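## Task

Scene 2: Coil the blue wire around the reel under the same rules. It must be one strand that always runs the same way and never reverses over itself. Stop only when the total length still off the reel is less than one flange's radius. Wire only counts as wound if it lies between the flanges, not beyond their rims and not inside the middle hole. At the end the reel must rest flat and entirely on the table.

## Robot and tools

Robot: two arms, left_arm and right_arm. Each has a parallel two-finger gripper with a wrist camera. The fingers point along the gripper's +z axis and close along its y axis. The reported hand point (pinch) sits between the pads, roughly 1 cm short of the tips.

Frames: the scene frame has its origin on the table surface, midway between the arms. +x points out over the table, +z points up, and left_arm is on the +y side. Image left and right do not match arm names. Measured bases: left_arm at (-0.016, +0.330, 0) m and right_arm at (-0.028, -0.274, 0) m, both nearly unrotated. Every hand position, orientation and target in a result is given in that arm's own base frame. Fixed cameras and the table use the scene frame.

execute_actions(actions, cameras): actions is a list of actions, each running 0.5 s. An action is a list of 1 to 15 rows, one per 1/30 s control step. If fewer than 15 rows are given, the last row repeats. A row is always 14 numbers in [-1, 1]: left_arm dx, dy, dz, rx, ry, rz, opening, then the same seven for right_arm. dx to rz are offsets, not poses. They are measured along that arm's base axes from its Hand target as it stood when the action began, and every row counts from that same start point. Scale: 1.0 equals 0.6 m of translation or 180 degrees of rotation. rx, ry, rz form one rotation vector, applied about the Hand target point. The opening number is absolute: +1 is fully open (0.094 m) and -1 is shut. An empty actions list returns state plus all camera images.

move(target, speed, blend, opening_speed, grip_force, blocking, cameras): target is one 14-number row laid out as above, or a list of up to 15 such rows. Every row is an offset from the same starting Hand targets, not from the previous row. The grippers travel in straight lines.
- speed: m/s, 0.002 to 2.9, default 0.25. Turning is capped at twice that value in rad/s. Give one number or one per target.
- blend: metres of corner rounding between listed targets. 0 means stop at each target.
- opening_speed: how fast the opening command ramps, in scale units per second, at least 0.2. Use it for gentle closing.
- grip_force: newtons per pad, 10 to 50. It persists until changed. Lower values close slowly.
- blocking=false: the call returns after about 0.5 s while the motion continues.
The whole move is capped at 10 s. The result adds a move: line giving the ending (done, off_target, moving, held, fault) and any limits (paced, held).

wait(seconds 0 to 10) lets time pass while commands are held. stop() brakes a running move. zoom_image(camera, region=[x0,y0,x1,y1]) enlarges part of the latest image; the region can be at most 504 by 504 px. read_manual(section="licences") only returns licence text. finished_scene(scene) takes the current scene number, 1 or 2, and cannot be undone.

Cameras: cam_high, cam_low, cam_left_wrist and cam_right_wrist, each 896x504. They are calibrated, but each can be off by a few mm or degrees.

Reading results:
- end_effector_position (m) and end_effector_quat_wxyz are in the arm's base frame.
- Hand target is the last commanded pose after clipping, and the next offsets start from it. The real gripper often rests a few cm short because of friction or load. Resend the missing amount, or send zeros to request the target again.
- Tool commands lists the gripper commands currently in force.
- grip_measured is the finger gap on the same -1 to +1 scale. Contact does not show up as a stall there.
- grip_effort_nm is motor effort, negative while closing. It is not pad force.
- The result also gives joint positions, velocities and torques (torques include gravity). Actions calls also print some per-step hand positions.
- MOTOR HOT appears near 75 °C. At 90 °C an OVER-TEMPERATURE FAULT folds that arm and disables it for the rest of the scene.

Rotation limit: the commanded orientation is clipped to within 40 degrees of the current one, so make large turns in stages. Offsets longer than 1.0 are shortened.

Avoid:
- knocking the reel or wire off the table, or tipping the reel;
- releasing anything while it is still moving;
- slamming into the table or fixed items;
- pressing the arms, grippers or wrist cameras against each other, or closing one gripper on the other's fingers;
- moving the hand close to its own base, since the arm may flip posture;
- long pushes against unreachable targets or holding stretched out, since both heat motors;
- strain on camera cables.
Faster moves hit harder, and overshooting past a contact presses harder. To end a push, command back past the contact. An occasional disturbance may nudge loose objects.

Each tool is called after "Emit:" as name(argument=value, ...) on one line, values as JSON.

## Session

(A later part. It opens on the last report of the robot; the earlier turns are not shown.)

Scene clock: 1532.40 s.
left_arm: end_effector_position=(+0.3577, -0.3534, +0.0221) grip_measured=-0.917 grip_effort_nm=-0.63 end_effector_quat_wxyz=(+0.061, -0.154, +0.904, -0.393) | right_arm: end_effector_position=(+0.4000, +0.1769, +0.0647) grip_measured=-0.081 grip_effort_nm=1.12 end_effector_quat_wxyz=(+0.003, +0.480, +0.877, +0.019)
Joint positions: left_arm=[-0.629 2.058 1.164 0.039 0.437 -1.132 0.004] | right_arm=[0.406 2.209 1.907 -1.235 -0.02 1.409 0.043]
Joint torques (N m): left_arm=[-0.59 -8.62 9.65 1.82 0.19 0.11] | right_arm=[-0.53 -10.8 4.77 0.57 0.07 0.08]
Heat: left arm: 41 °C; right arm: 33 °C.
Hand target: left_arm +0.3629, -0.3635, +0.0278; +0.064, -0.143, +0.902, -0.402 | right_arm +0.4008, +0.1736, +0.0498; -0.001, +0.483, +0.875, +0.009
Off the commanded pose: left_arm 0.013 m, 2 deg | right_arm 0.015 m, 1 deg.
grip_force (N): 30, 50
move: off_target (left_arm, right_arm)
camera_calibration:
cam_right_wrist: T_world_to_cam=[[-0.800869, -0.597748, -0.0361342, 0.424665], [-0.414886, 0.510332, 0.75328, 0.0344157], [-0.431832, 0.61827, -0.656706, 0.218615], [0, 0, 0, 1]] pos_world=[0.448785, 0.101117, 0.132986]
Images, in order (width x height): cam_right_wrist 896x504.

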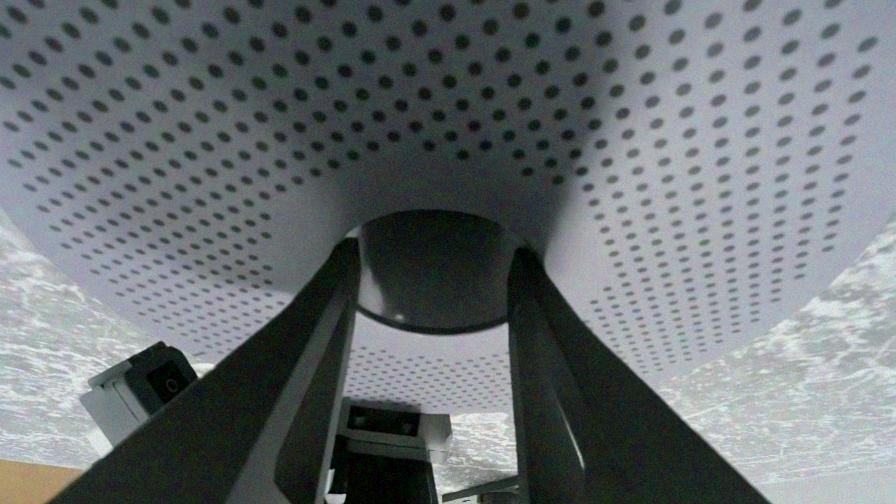

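Emit:
move(target=[0,0,0,0,0,0,-0.98,0,0,0,0,0,0.18,-0.06], speed=0.15, cameras=["cam_left_wrist","cam_high","cam_low"])

Emit:
zoom_image(camera="cam_left_wrist", region=[300, 0, 748, 400])

Emit:
zoom_image(camera="cam_high", region=[390, 210, 530, 330])

Scene clock: 1541.33 s.
left_arm: end_effector_position=(+0.3575, -0.3536, +0.0222) grip_measured=-0.917 grip_effort_nm=-0.64 end_effector_quat_wxyz=(+0.061, -0.154, +0.904, -0.393) | right_arm: end_effector_position=(+0.4003, +0.1766, +0.0653) grip_measured=-0.079 grip_effort_nm=1.01 end_effector_quat_wxyz=(+0.007, +0.234, +0.972, +0.019)
Joint positions: left_arm=[-0.629 2.058 1.164 0.039 0.438 -1.132 0.004] | right_arm=[0.404 2.209 1.91 -1.237 -0.022 0.877 0.043]
Joint torques (N m): left_arm=[-0.59 -8.61 9.61 1.82 0.19 0.11] | right_arm=[-0.65 -9.94 5.89 0.41 0.09 -0.37]
Heat: left arm: 41 °C; right arm: 32 °C.
Hand target: left_arm +0.3629, -0.3635, +0.0279; +0.064, -0.143, +0.902, -0.402 | right_arm +0.4008, +0.1736, +0.0498; -0.004, +0.220, +0.975, +0.009
Off the commanded pose: left_arm 0.013 m, 2 deg | right_arm 0.016 m, 2 deg.
grip_force (N): 30, 50
move: off_target (left_arm, right_arm)
camera_calibration:
cam_left_wrist: T_world_to_cam=[[0.292232, -0.618901, 0.729083, -0.343419], [-0.781337, 0.285095, 0.555187, 0.375933], [-0.551464, -0.731903, -0.400257, 0.0568622], [0, 0, 0, 1]] pos_world=[0.425446, -0.278102, 0.0644271]
Images, in order (width x height): cam_high 896x504, cam_low 896x504, cam_left_wrist 896x504.

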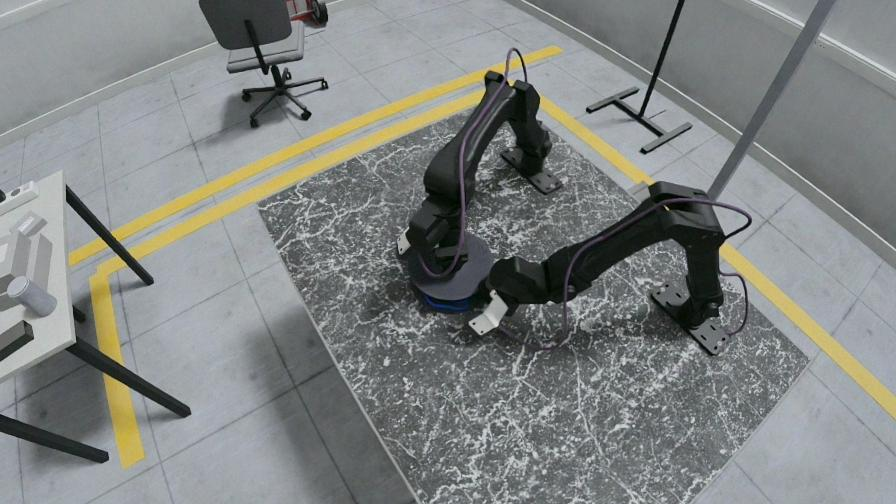

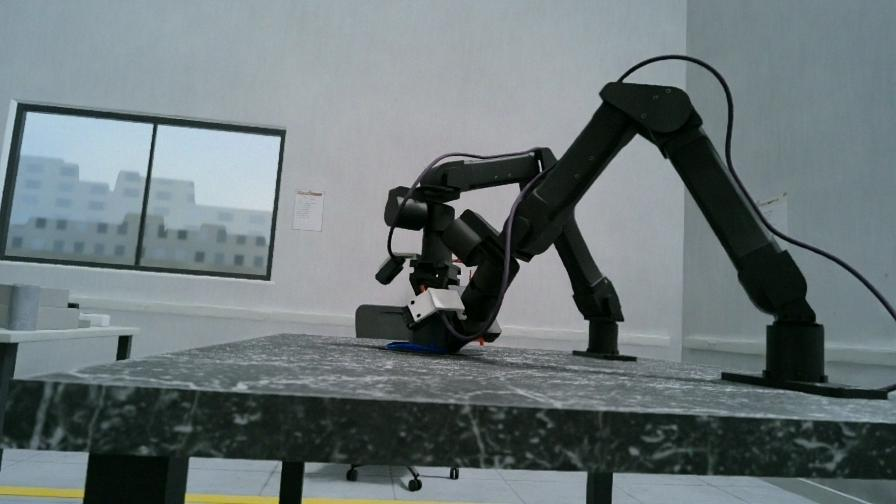

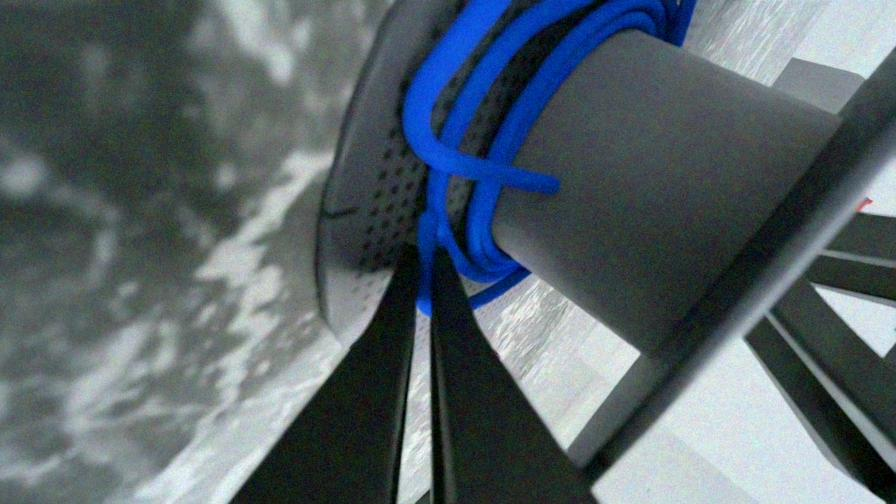

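Scaled by 1.125 from the camera's 896x504 image, which has a finer 1280x720 frame.

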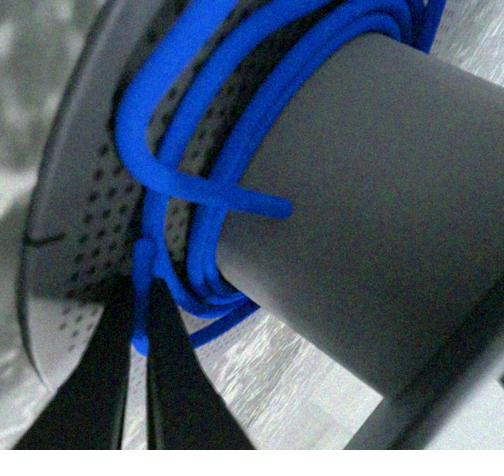

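Scaled by 3.600 from the camera's 896x504 image, which has a finer 1280x720 frame.

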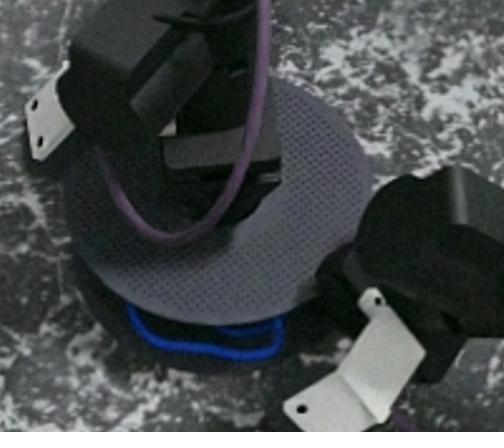

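Emit:
move(target=[0,0,0,0,0,0,-0.7,0,0,0,0,0,0,-0.06], opening_speed=0.3, speed=0.02, cameras=["cam_left_wrist"])

Emit:
zoom_image(camera="cam_left_wrist", region=[300, 0, 748, 400])

Scene clock: 1548.73 s.
left_arm: end_effector_position=(+0.3578, -0.3555, +0.0245) grip_measured=-0.706 grip_effort_nm=0.34 end_effector_quat_wxyz=(+0.060, -0.151, +0.903, -0.397) | right_arm: end_effector_position=(+0.4027, +0.1714, +0.0654) grip_measured=-0.078 grip_effort_nm=0.94 end_effector_quat_wxyz=(+0.011, +0.227, +0.974, +0.015)
Joint positions: left_arm=[-0.629 2.058 1.17 0.039 0.446 -1.131 0.014] | right_arm=[0.395 2.209 1.91 -1.237 -0.012 0.853 0.043]
Joint torques (N m): left_arm=[-0.61 -8.59 9.22 1.82 0.11 0.1] | right_arm=[0.36 -9.8 5.72 0.39 -0.09 -0.14]
Heat: left arm: 41 °C; right arm: 32 °C.
Hand target: left_arm +0.3629, -0.3635, +0.0278; +0.064, -0.143, +0.902, -0.401 | right_arm +0.4007, +0.1737, +0.0498; -0.004, +0.220, +0.975, +0.009
Off the commanded pose: left_arm 0.010 m, 1 deg | right_arm 0.016 m, 2 deg.
grip_force (N): 30, 50
move: off_target (right_arm)
camera_calibration:
cam_left_wrist: T_world_to_cam=[[0.287382, -0.614978, 0.734312, -0.343299], [-0.780436, 0.294107, 0.551744, 0.37838], [-0.555276, -0.731644, -0.395429, 0.0579541], [0, 0, 0, 1]] pos_world=[0.426139, -0.280003, 0.0662366]
Images, in order (width x height): cam_left_wrist 896x504.

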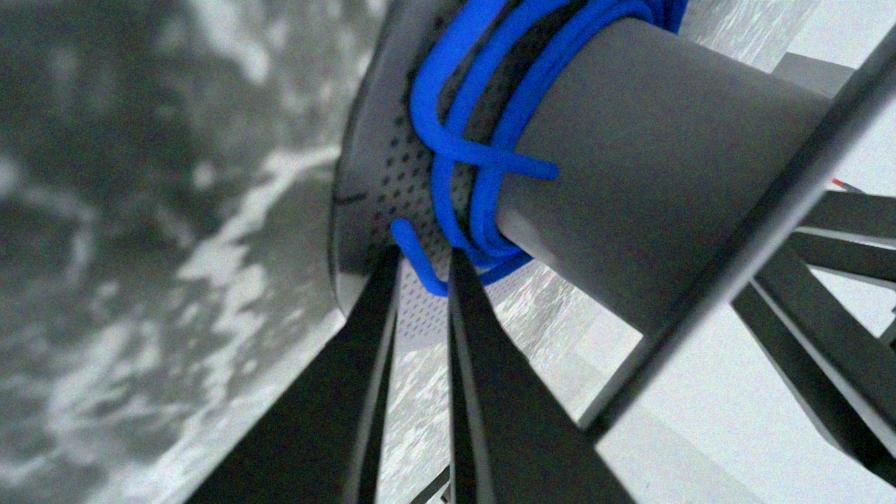

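Scaled by 1.125 from the camera's 896x504 image, which has a finer 1280x720 frame.

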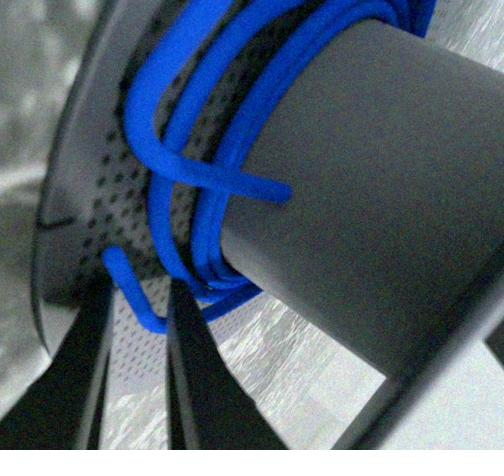

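Emit:
move(target=[0,0,0.002,0,0,0,-0.4,0,0,0,0,0,0,-0.06], opening_speed=0.3, speed=0.02, cameras=["cam_left_wrist"])

Emit:
zoom_image(camera="cam_left_wrist", region=[300, 0, 748, 400])

Scene clock: 1554.73 s.
left_arm: end_effector_position=(+0.3614, -0.3567, +0.0288) grip_measured=-0.409 grip_effort_nm=0.48 end_effector_quat_wxyz=(+0.063, -0.148, +0.900, -0.405) | right_arm: end_effector_position=(+0.4079, +0.1611, +0.0663) grip_measured=-0.074 grip_effort_nm=0.74 end_effector_quat_wxyz=(+0.022, +0.231, +0.973, +0.001)
Joint positions: left_arm=[-0.624 2.058 1.176 0.05 0.456 -1.13 0.028] | right_arm=[0.384 2.209 1.914 -1.237 0.024 0.849 0.044]
Joint torques (N m): left_arm=[-1.06 -8.79 8.94 1.67 0.02 0.07] | right_arm=[1.33 -9.91 5.52 0.42 -0.44 -0.06]
Heat: left arm: 41 °C; right arm: 32 °C.
Hand target: left_arm +0.3629, -0.3634, +0.0290; +0.064, -0.143, +0.902, -0.402 | right_arm +0.4008, +0.1736, +0.0498; -0.004, +0.220, +0.975, +0.008
Off the commanded pose: left_arm 0.007 m, 1 deg | right_arm 0.022 m, 3 deg.
grip_force (N): 30, 50
move: off_target (right_arm)
camera_calibration:
cam_left_wrist: T_world_to_cam=[[0.278311, -0.604201, 0.746649, -0.341569], [-0.785382, 0.304343, 0.539028, 0.384949], [-0.552918, -0.736421, -0.389827, 0.0579874], [0, 0, 0, 1]] pos_world=[0.429457, -0.28083, 0.0701388]
Images, in order (width x height): cam_left_wrist 896x504.

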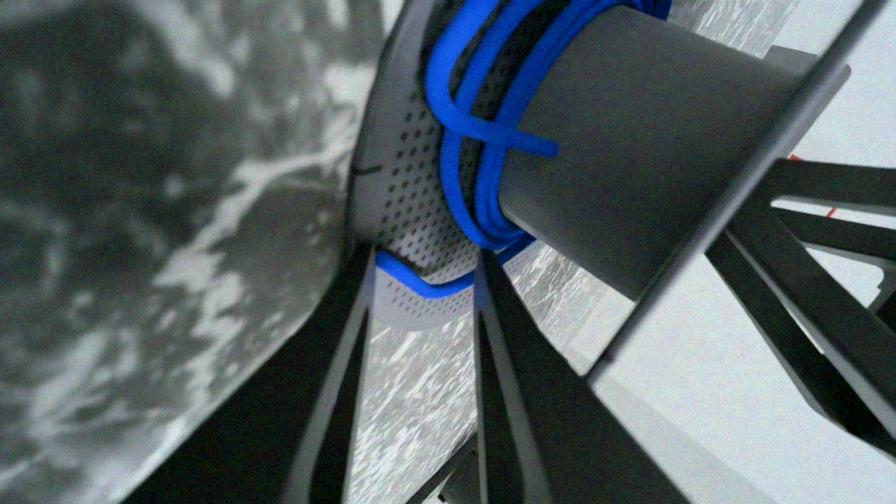

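Scaled by 1.125 from the camera's 896x504 image, which has a finer 1280x720 frame.

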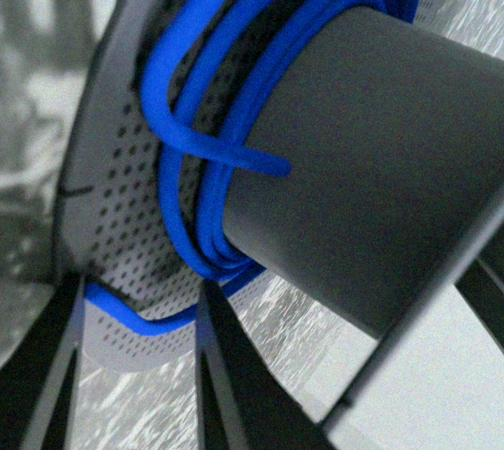

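Emit:
move(target=[-0.025,0.076,0.072,0,0,0,-0.45,0,0,0,0,0,0,-0.06], speed=0.06, cameras=["cam_left_wrist","cam_high"])

Emit:
zoom_image(camera="cam_left_wrist", region=[300, 0, 748, 400])

Scene clock: 1562.83 s.
left_arm: end_effector_position=(+0.3532, -0.3227, +0.0665) grip_measured=-0.448 grip_effort_nm=-0.09 end_effector_quat_wxyz=(+0.065, -0.148, +0.902, -0.399) | right_arm: end_effector_position=(+0.4079, +0.1611, +0.0663) grip_measured=-0.074 grip_effort_nm=0.74 end_effector_quat_wxyz=(+0.022, +0.231, +0.973, +0.001)
Joint positions: left_arm=[-0.566 1.896 1.125 -0.093 0.485 -1.072 0.026] | right_arm=[0.384 2.209 1.914 -1.237 0.024 0.849 0.044]
Joint torques (N m): left_arm=[0.46 -11.08 4.89 1.79 0.28 0.12] | right_arm=[1.32 -9.87 5.6 0.43 -0.43 -0.03]
Heat: left arm: 40 °C; right arm: 31 °C.
Hand target: left_arm +0.3479, -0.3178, +0.0721; +0.064, -0.143, +0.902, -0.401 | right_arm +0.4008, +0.1736, +0.0498; -0.004, +0.220, +0.975, +0.008
Off the commanded pose: left_arm 0.009 m, 1 deg | right_arm 0.022 m, 3 deg.
grip_force (N): 30, 50
move: off_target (right_arm)
camera_calibration:
cam_left_wrist: T_world_to_cam=[[0.276549, -0.613423, 0.739752, -0.348727], [-0.787291, 0.296808, 0.540442, 0.345959], [-0.551084, -0.731859, -0.40086, 0.0948203], [0, 0, 0, 1]] pos_world=[0.421064, -0.247205, 0.10901]
Images, in order (width x height): cam_high 896x504, cam_left_wrist 896x504.

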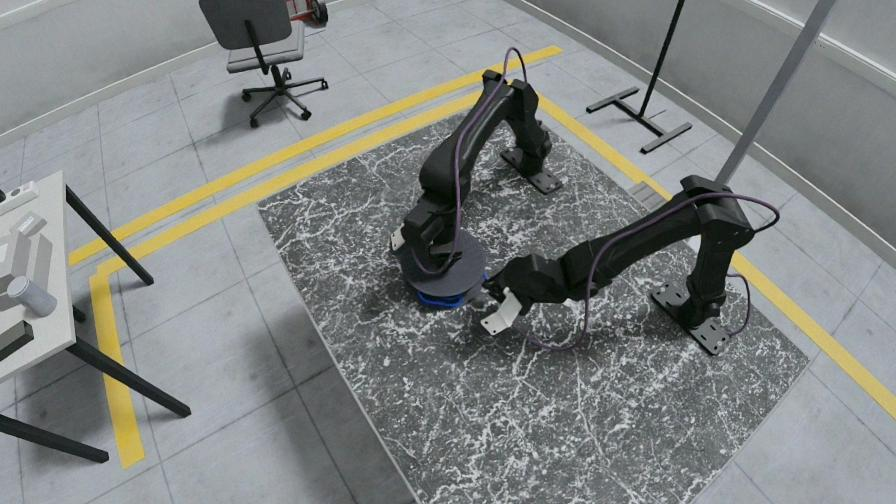

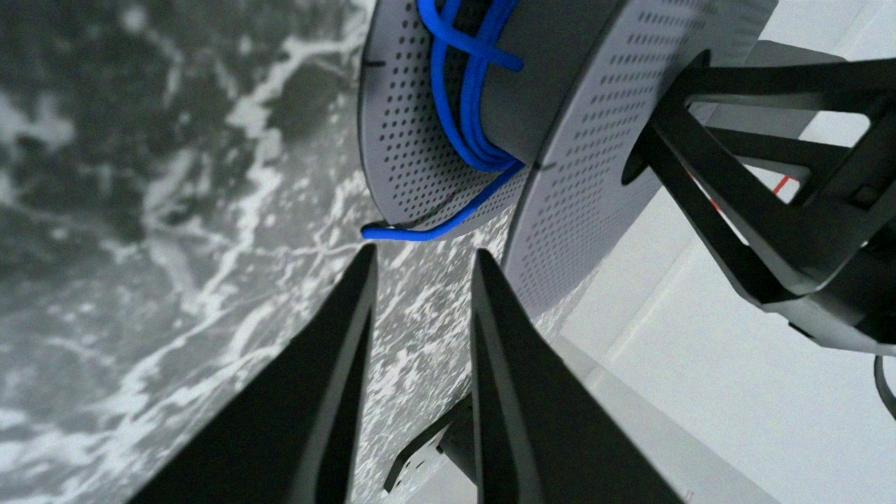

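Scaled by 1.125 from the camera's 896x504 image, which has a finer 1280x720 frame.

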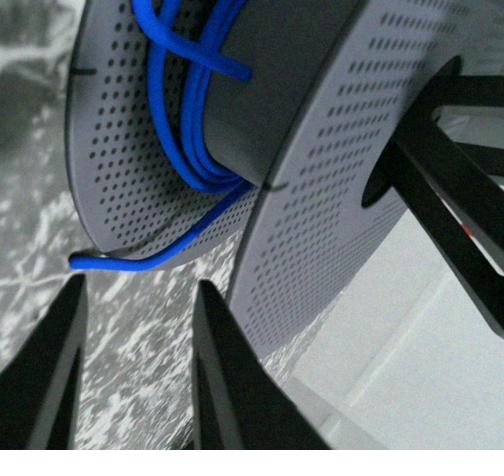

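Emit:
move(target=[[0,0,0,0,0,0,-0.45,0.008,-0.014,0,0,0,0,-0.06],[0,0,0,0,0,0,-0.45,0.008,-0.014,0.0,0,0,0,-0.6],[0,0,0,0,0,0,-0.45,0.008,-0.014,0.115,0,0,0,-0.6]], speed=0.08, cameras=["cam_right_wrist","cam_high","cam_left_wrist"])

Scene clock: 1581.27 s.
left_arm: end_effector_position=(+0.3532, -0.3226, +0.0665) grip_measured=-0.448 grip_effort_nm=-0.09 end_effector_quat_wxyz=(+0.065, -0.148, +0.903, -0.399) | right_arm: end_effector_position=(+0.4035, +0.1649, +0.1200) grip_measured=-0.598 grip_effort_nm=-0.13 end_effector_quat_wxyz=(+0.000, +0.224, +0.975, +0.011)
Joint positions: left_arm=[-0.566 1.896 1.125 -0.093 0.485 -1.072 0.026] | right_arm=[0.378 2.245 2.187 -1.5 -0.017 0.83 0.019]
Joint torques (N m): left_arm=[0.5 -11.08 4.88 1.69 0.24 0.15] | right_arm=[-0.12 -11.21 8.38 0.06 -0.02 -0.06]
Heat: left arm: 38 °C; right arm: 31 °C.
Hand target: left_arm +0.3479, -0.3178, +0.0722; +0.064, -0.143, +0.902, -0.401 | right_arm +0.4056, +0.1653, +0.1188; -0.004, +0.220, +0.976, +0.009
Off the commanded pose: left_arm 0.009 m, 1 deg | right_arm 0.002 m, 1 deg.
grip_force (N): 30, 50
move: done; target 2's new opening was sent with right_arm's hand 0.018 m and 3 deg from that target
camera_calibration:
cam_left_wrist: T_world_to_cam=[[0.276369, -0.613718, 0.739574, -0.348675], [-0.787203, 0.296884, 0.540529, 0.345852], [-0.5513, -0.73158, -0.401072, 0.0949485], [0, 0, 0, 1]] pos_world=[0.420964, -0.247204, 0.109009]
cam_right_wrist: T_world_to_cam=[[-0.369715, -0.928935, -0.0197741, 0.300833], [-0.622088, 0.23167, 0.747887, 0.130597], [-0.690157, 0.288806, -0.663531, 0.423212], [0, 0, 0, 1]] pos_world=[0.484548, 0.126973, 0.189092]
Images, in order (width x height): cam_high 896x504, cam_left_wrist 896x504, cam_right_wrist 896x504.

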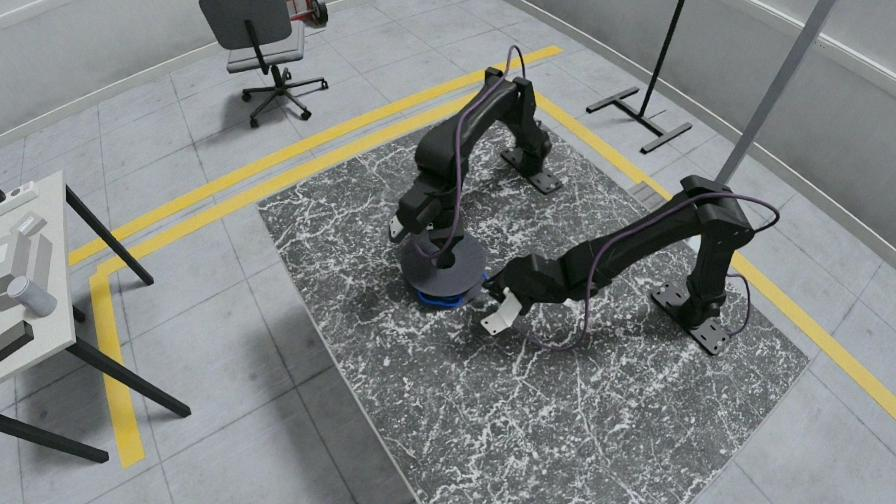

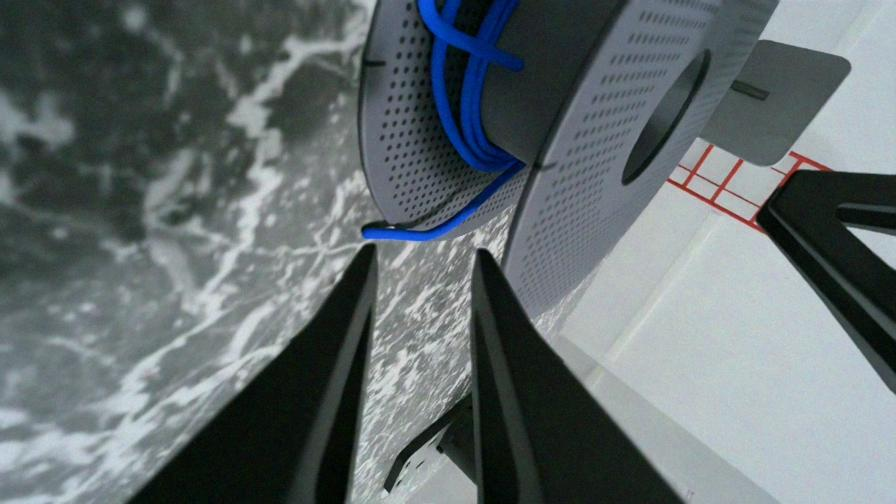

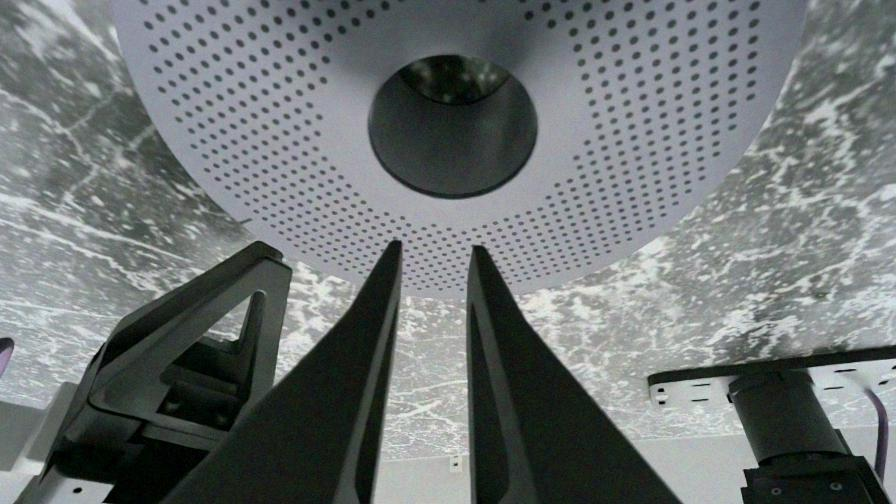

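Emit:
move(target=[0.0178,0.4168,0.1538,0.1787,0.201,0.2919,-0.5,-0.026,-0.2255,0.0053,0,0,-0.2756,-0.6], speed=0.2, cameras=["all"])

Emit:
zoom_image(camera="cam_left_wrist", region=[400, 270, 680, 450])

Emit:
zoom_image(camera="cam_low", region=[360, 290, 510, 370])

Emit:
zoom_image(camera="cam_high", region=[380, 210, 520, 330])

Scene clock: 1600.90 s.
left_arm: end_effector_position=(+0.3551, -0.0725, +0.1612) grip_measured=-0.498 grip_effort_nm=-0.10 end_effector_quat_wxyz=(-0.012, -0.599, +0.800, -0.027) | right_arm: end_effector_position=(+0.3900, +0.0316, +0.1110) grip_measured=-0.598 grip_effort_nm=-0.14 end_effector_quat_wxyz=(-0.016, +0.604, +0.797, -0.002)
Joint positions: left_arm=[-0.177 1.912 1.847 -1.482 0.054 -1.463 0.024] | right_arm=[0.07 2.068 1.871 -1.4 -0.019 1.366 0.019]
Joint torques (N m): left_arm=[0.29 -7.57 9.18 0.33 -0.26 -0.09] | right_arm=[-0.16 -15.68 4.75 0.35 0.04 0.14]
Heat: left arm: 39 °C; right arm: 32 °C.
Hand target: left_arm +0.3586, -0.0678, +0.1645; -0.005, -0.606, +0.796, -0.019 | right_arm +0.3900, +0.0300, +0.1221; +0.001, +0.609, +0.793, +0.009
Off the commanded pose: left_arm 0.007 m, 2 deg | right_arm 0.011 m, 2 deg.
grip_force (N): 30, 50
move: off_target (right_arm)
camera_calibration:
cam_left_wrist: T_world_to_cam=[[0.975895, -0.216486, 0.0276054, -0.370515], [-0.153947, -0.593218, 0.790186, -0.107614], [-0.154688, -0.775388, -0.612246, 0.206944], [0, 0, 0, 1]] pos_world=[0.377029, 0.0164123, 0.221964]
cam_right_wrist: T_world_to_cam=[[-0.940057, -0.340346, 0.0213994, 0.371076], [-0.2049, 0.61388, 0.762343, -0.0166558], [-0.272598, 0.712261, -0.646819, 0.268371], [0, 0, 0, 1]] pos_world=[0.418577, -0.0546316, 0.178344]

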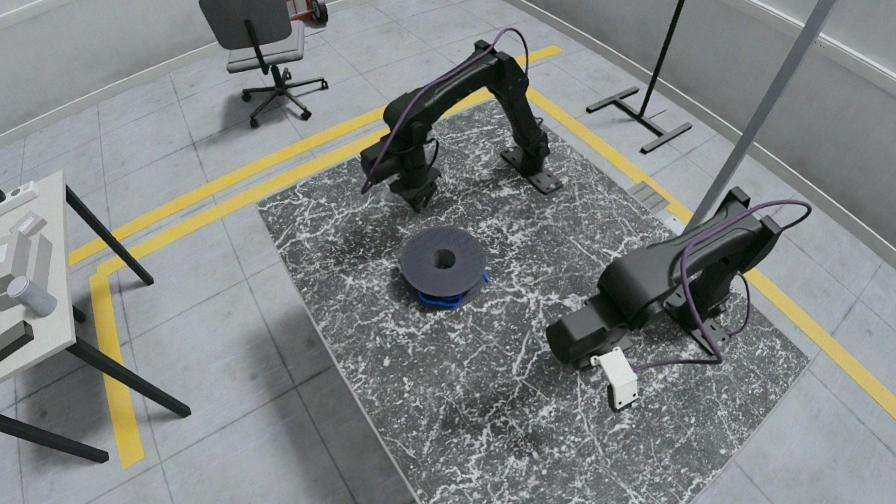

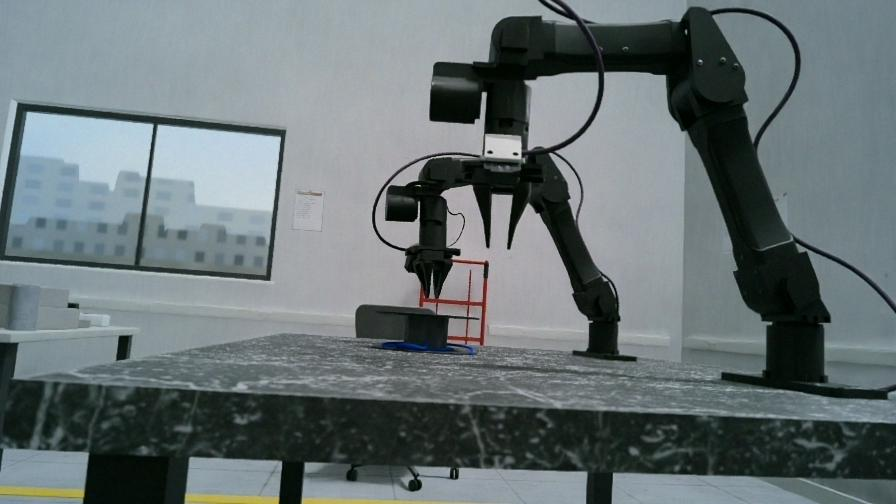

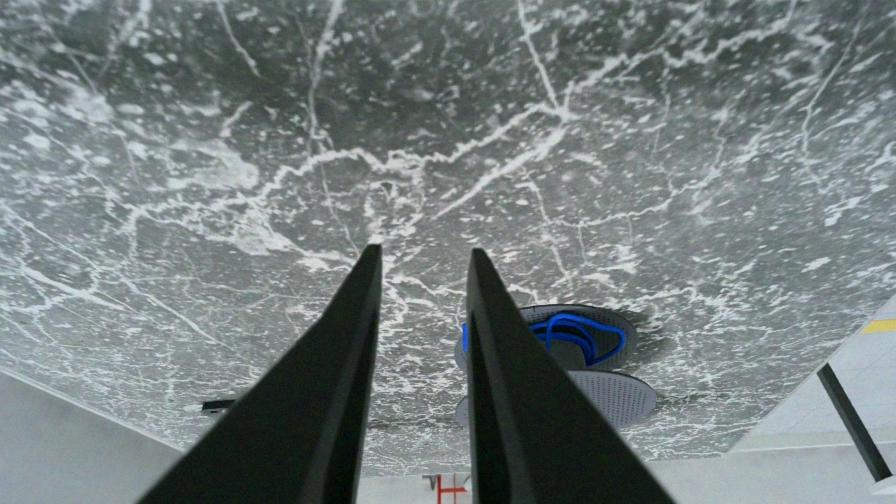

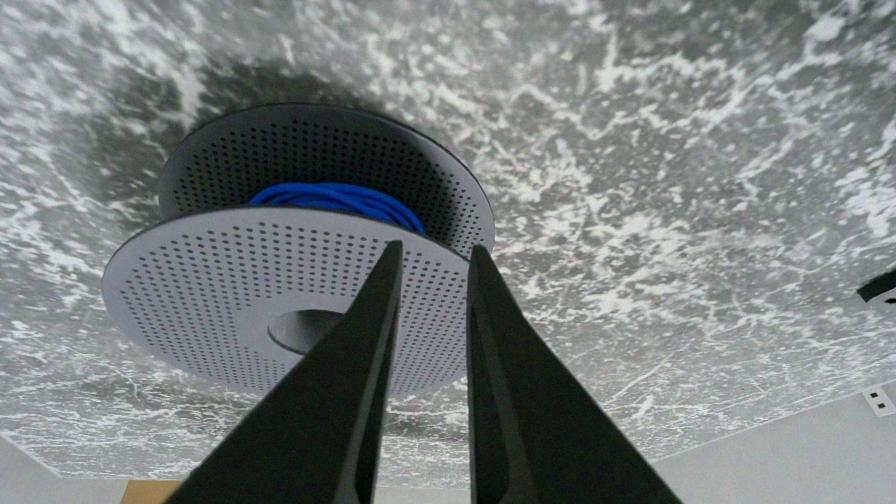

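Scaled by 1.800 from the camera's 896x504 image, which has a finer 1280x720 frame.

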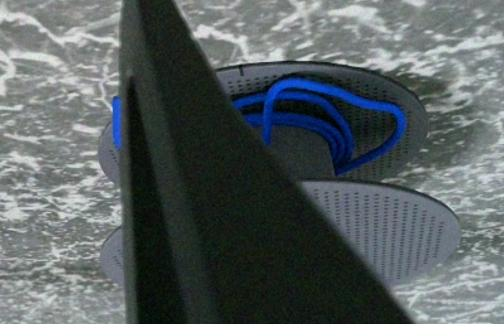

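Scaled by 3.360 from the camera's 896x504 image, which has a finer 1280x720 frame.

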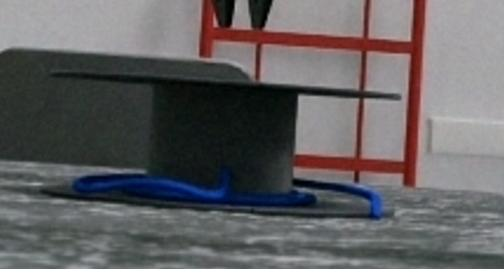

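Scaled by 3.600 from the camera's 896x504 image, which has a finer 1280x720 frame.

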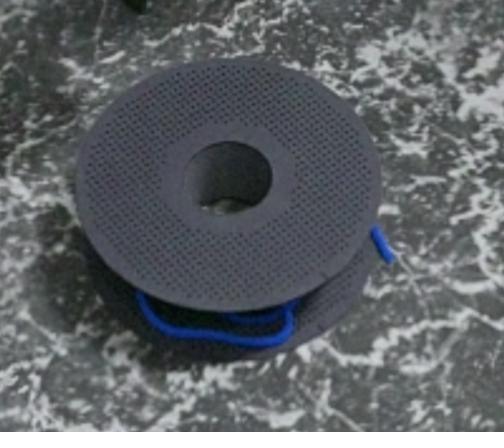

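Emit:
finished_scene(scene=2)

The scene is finished: the task was done.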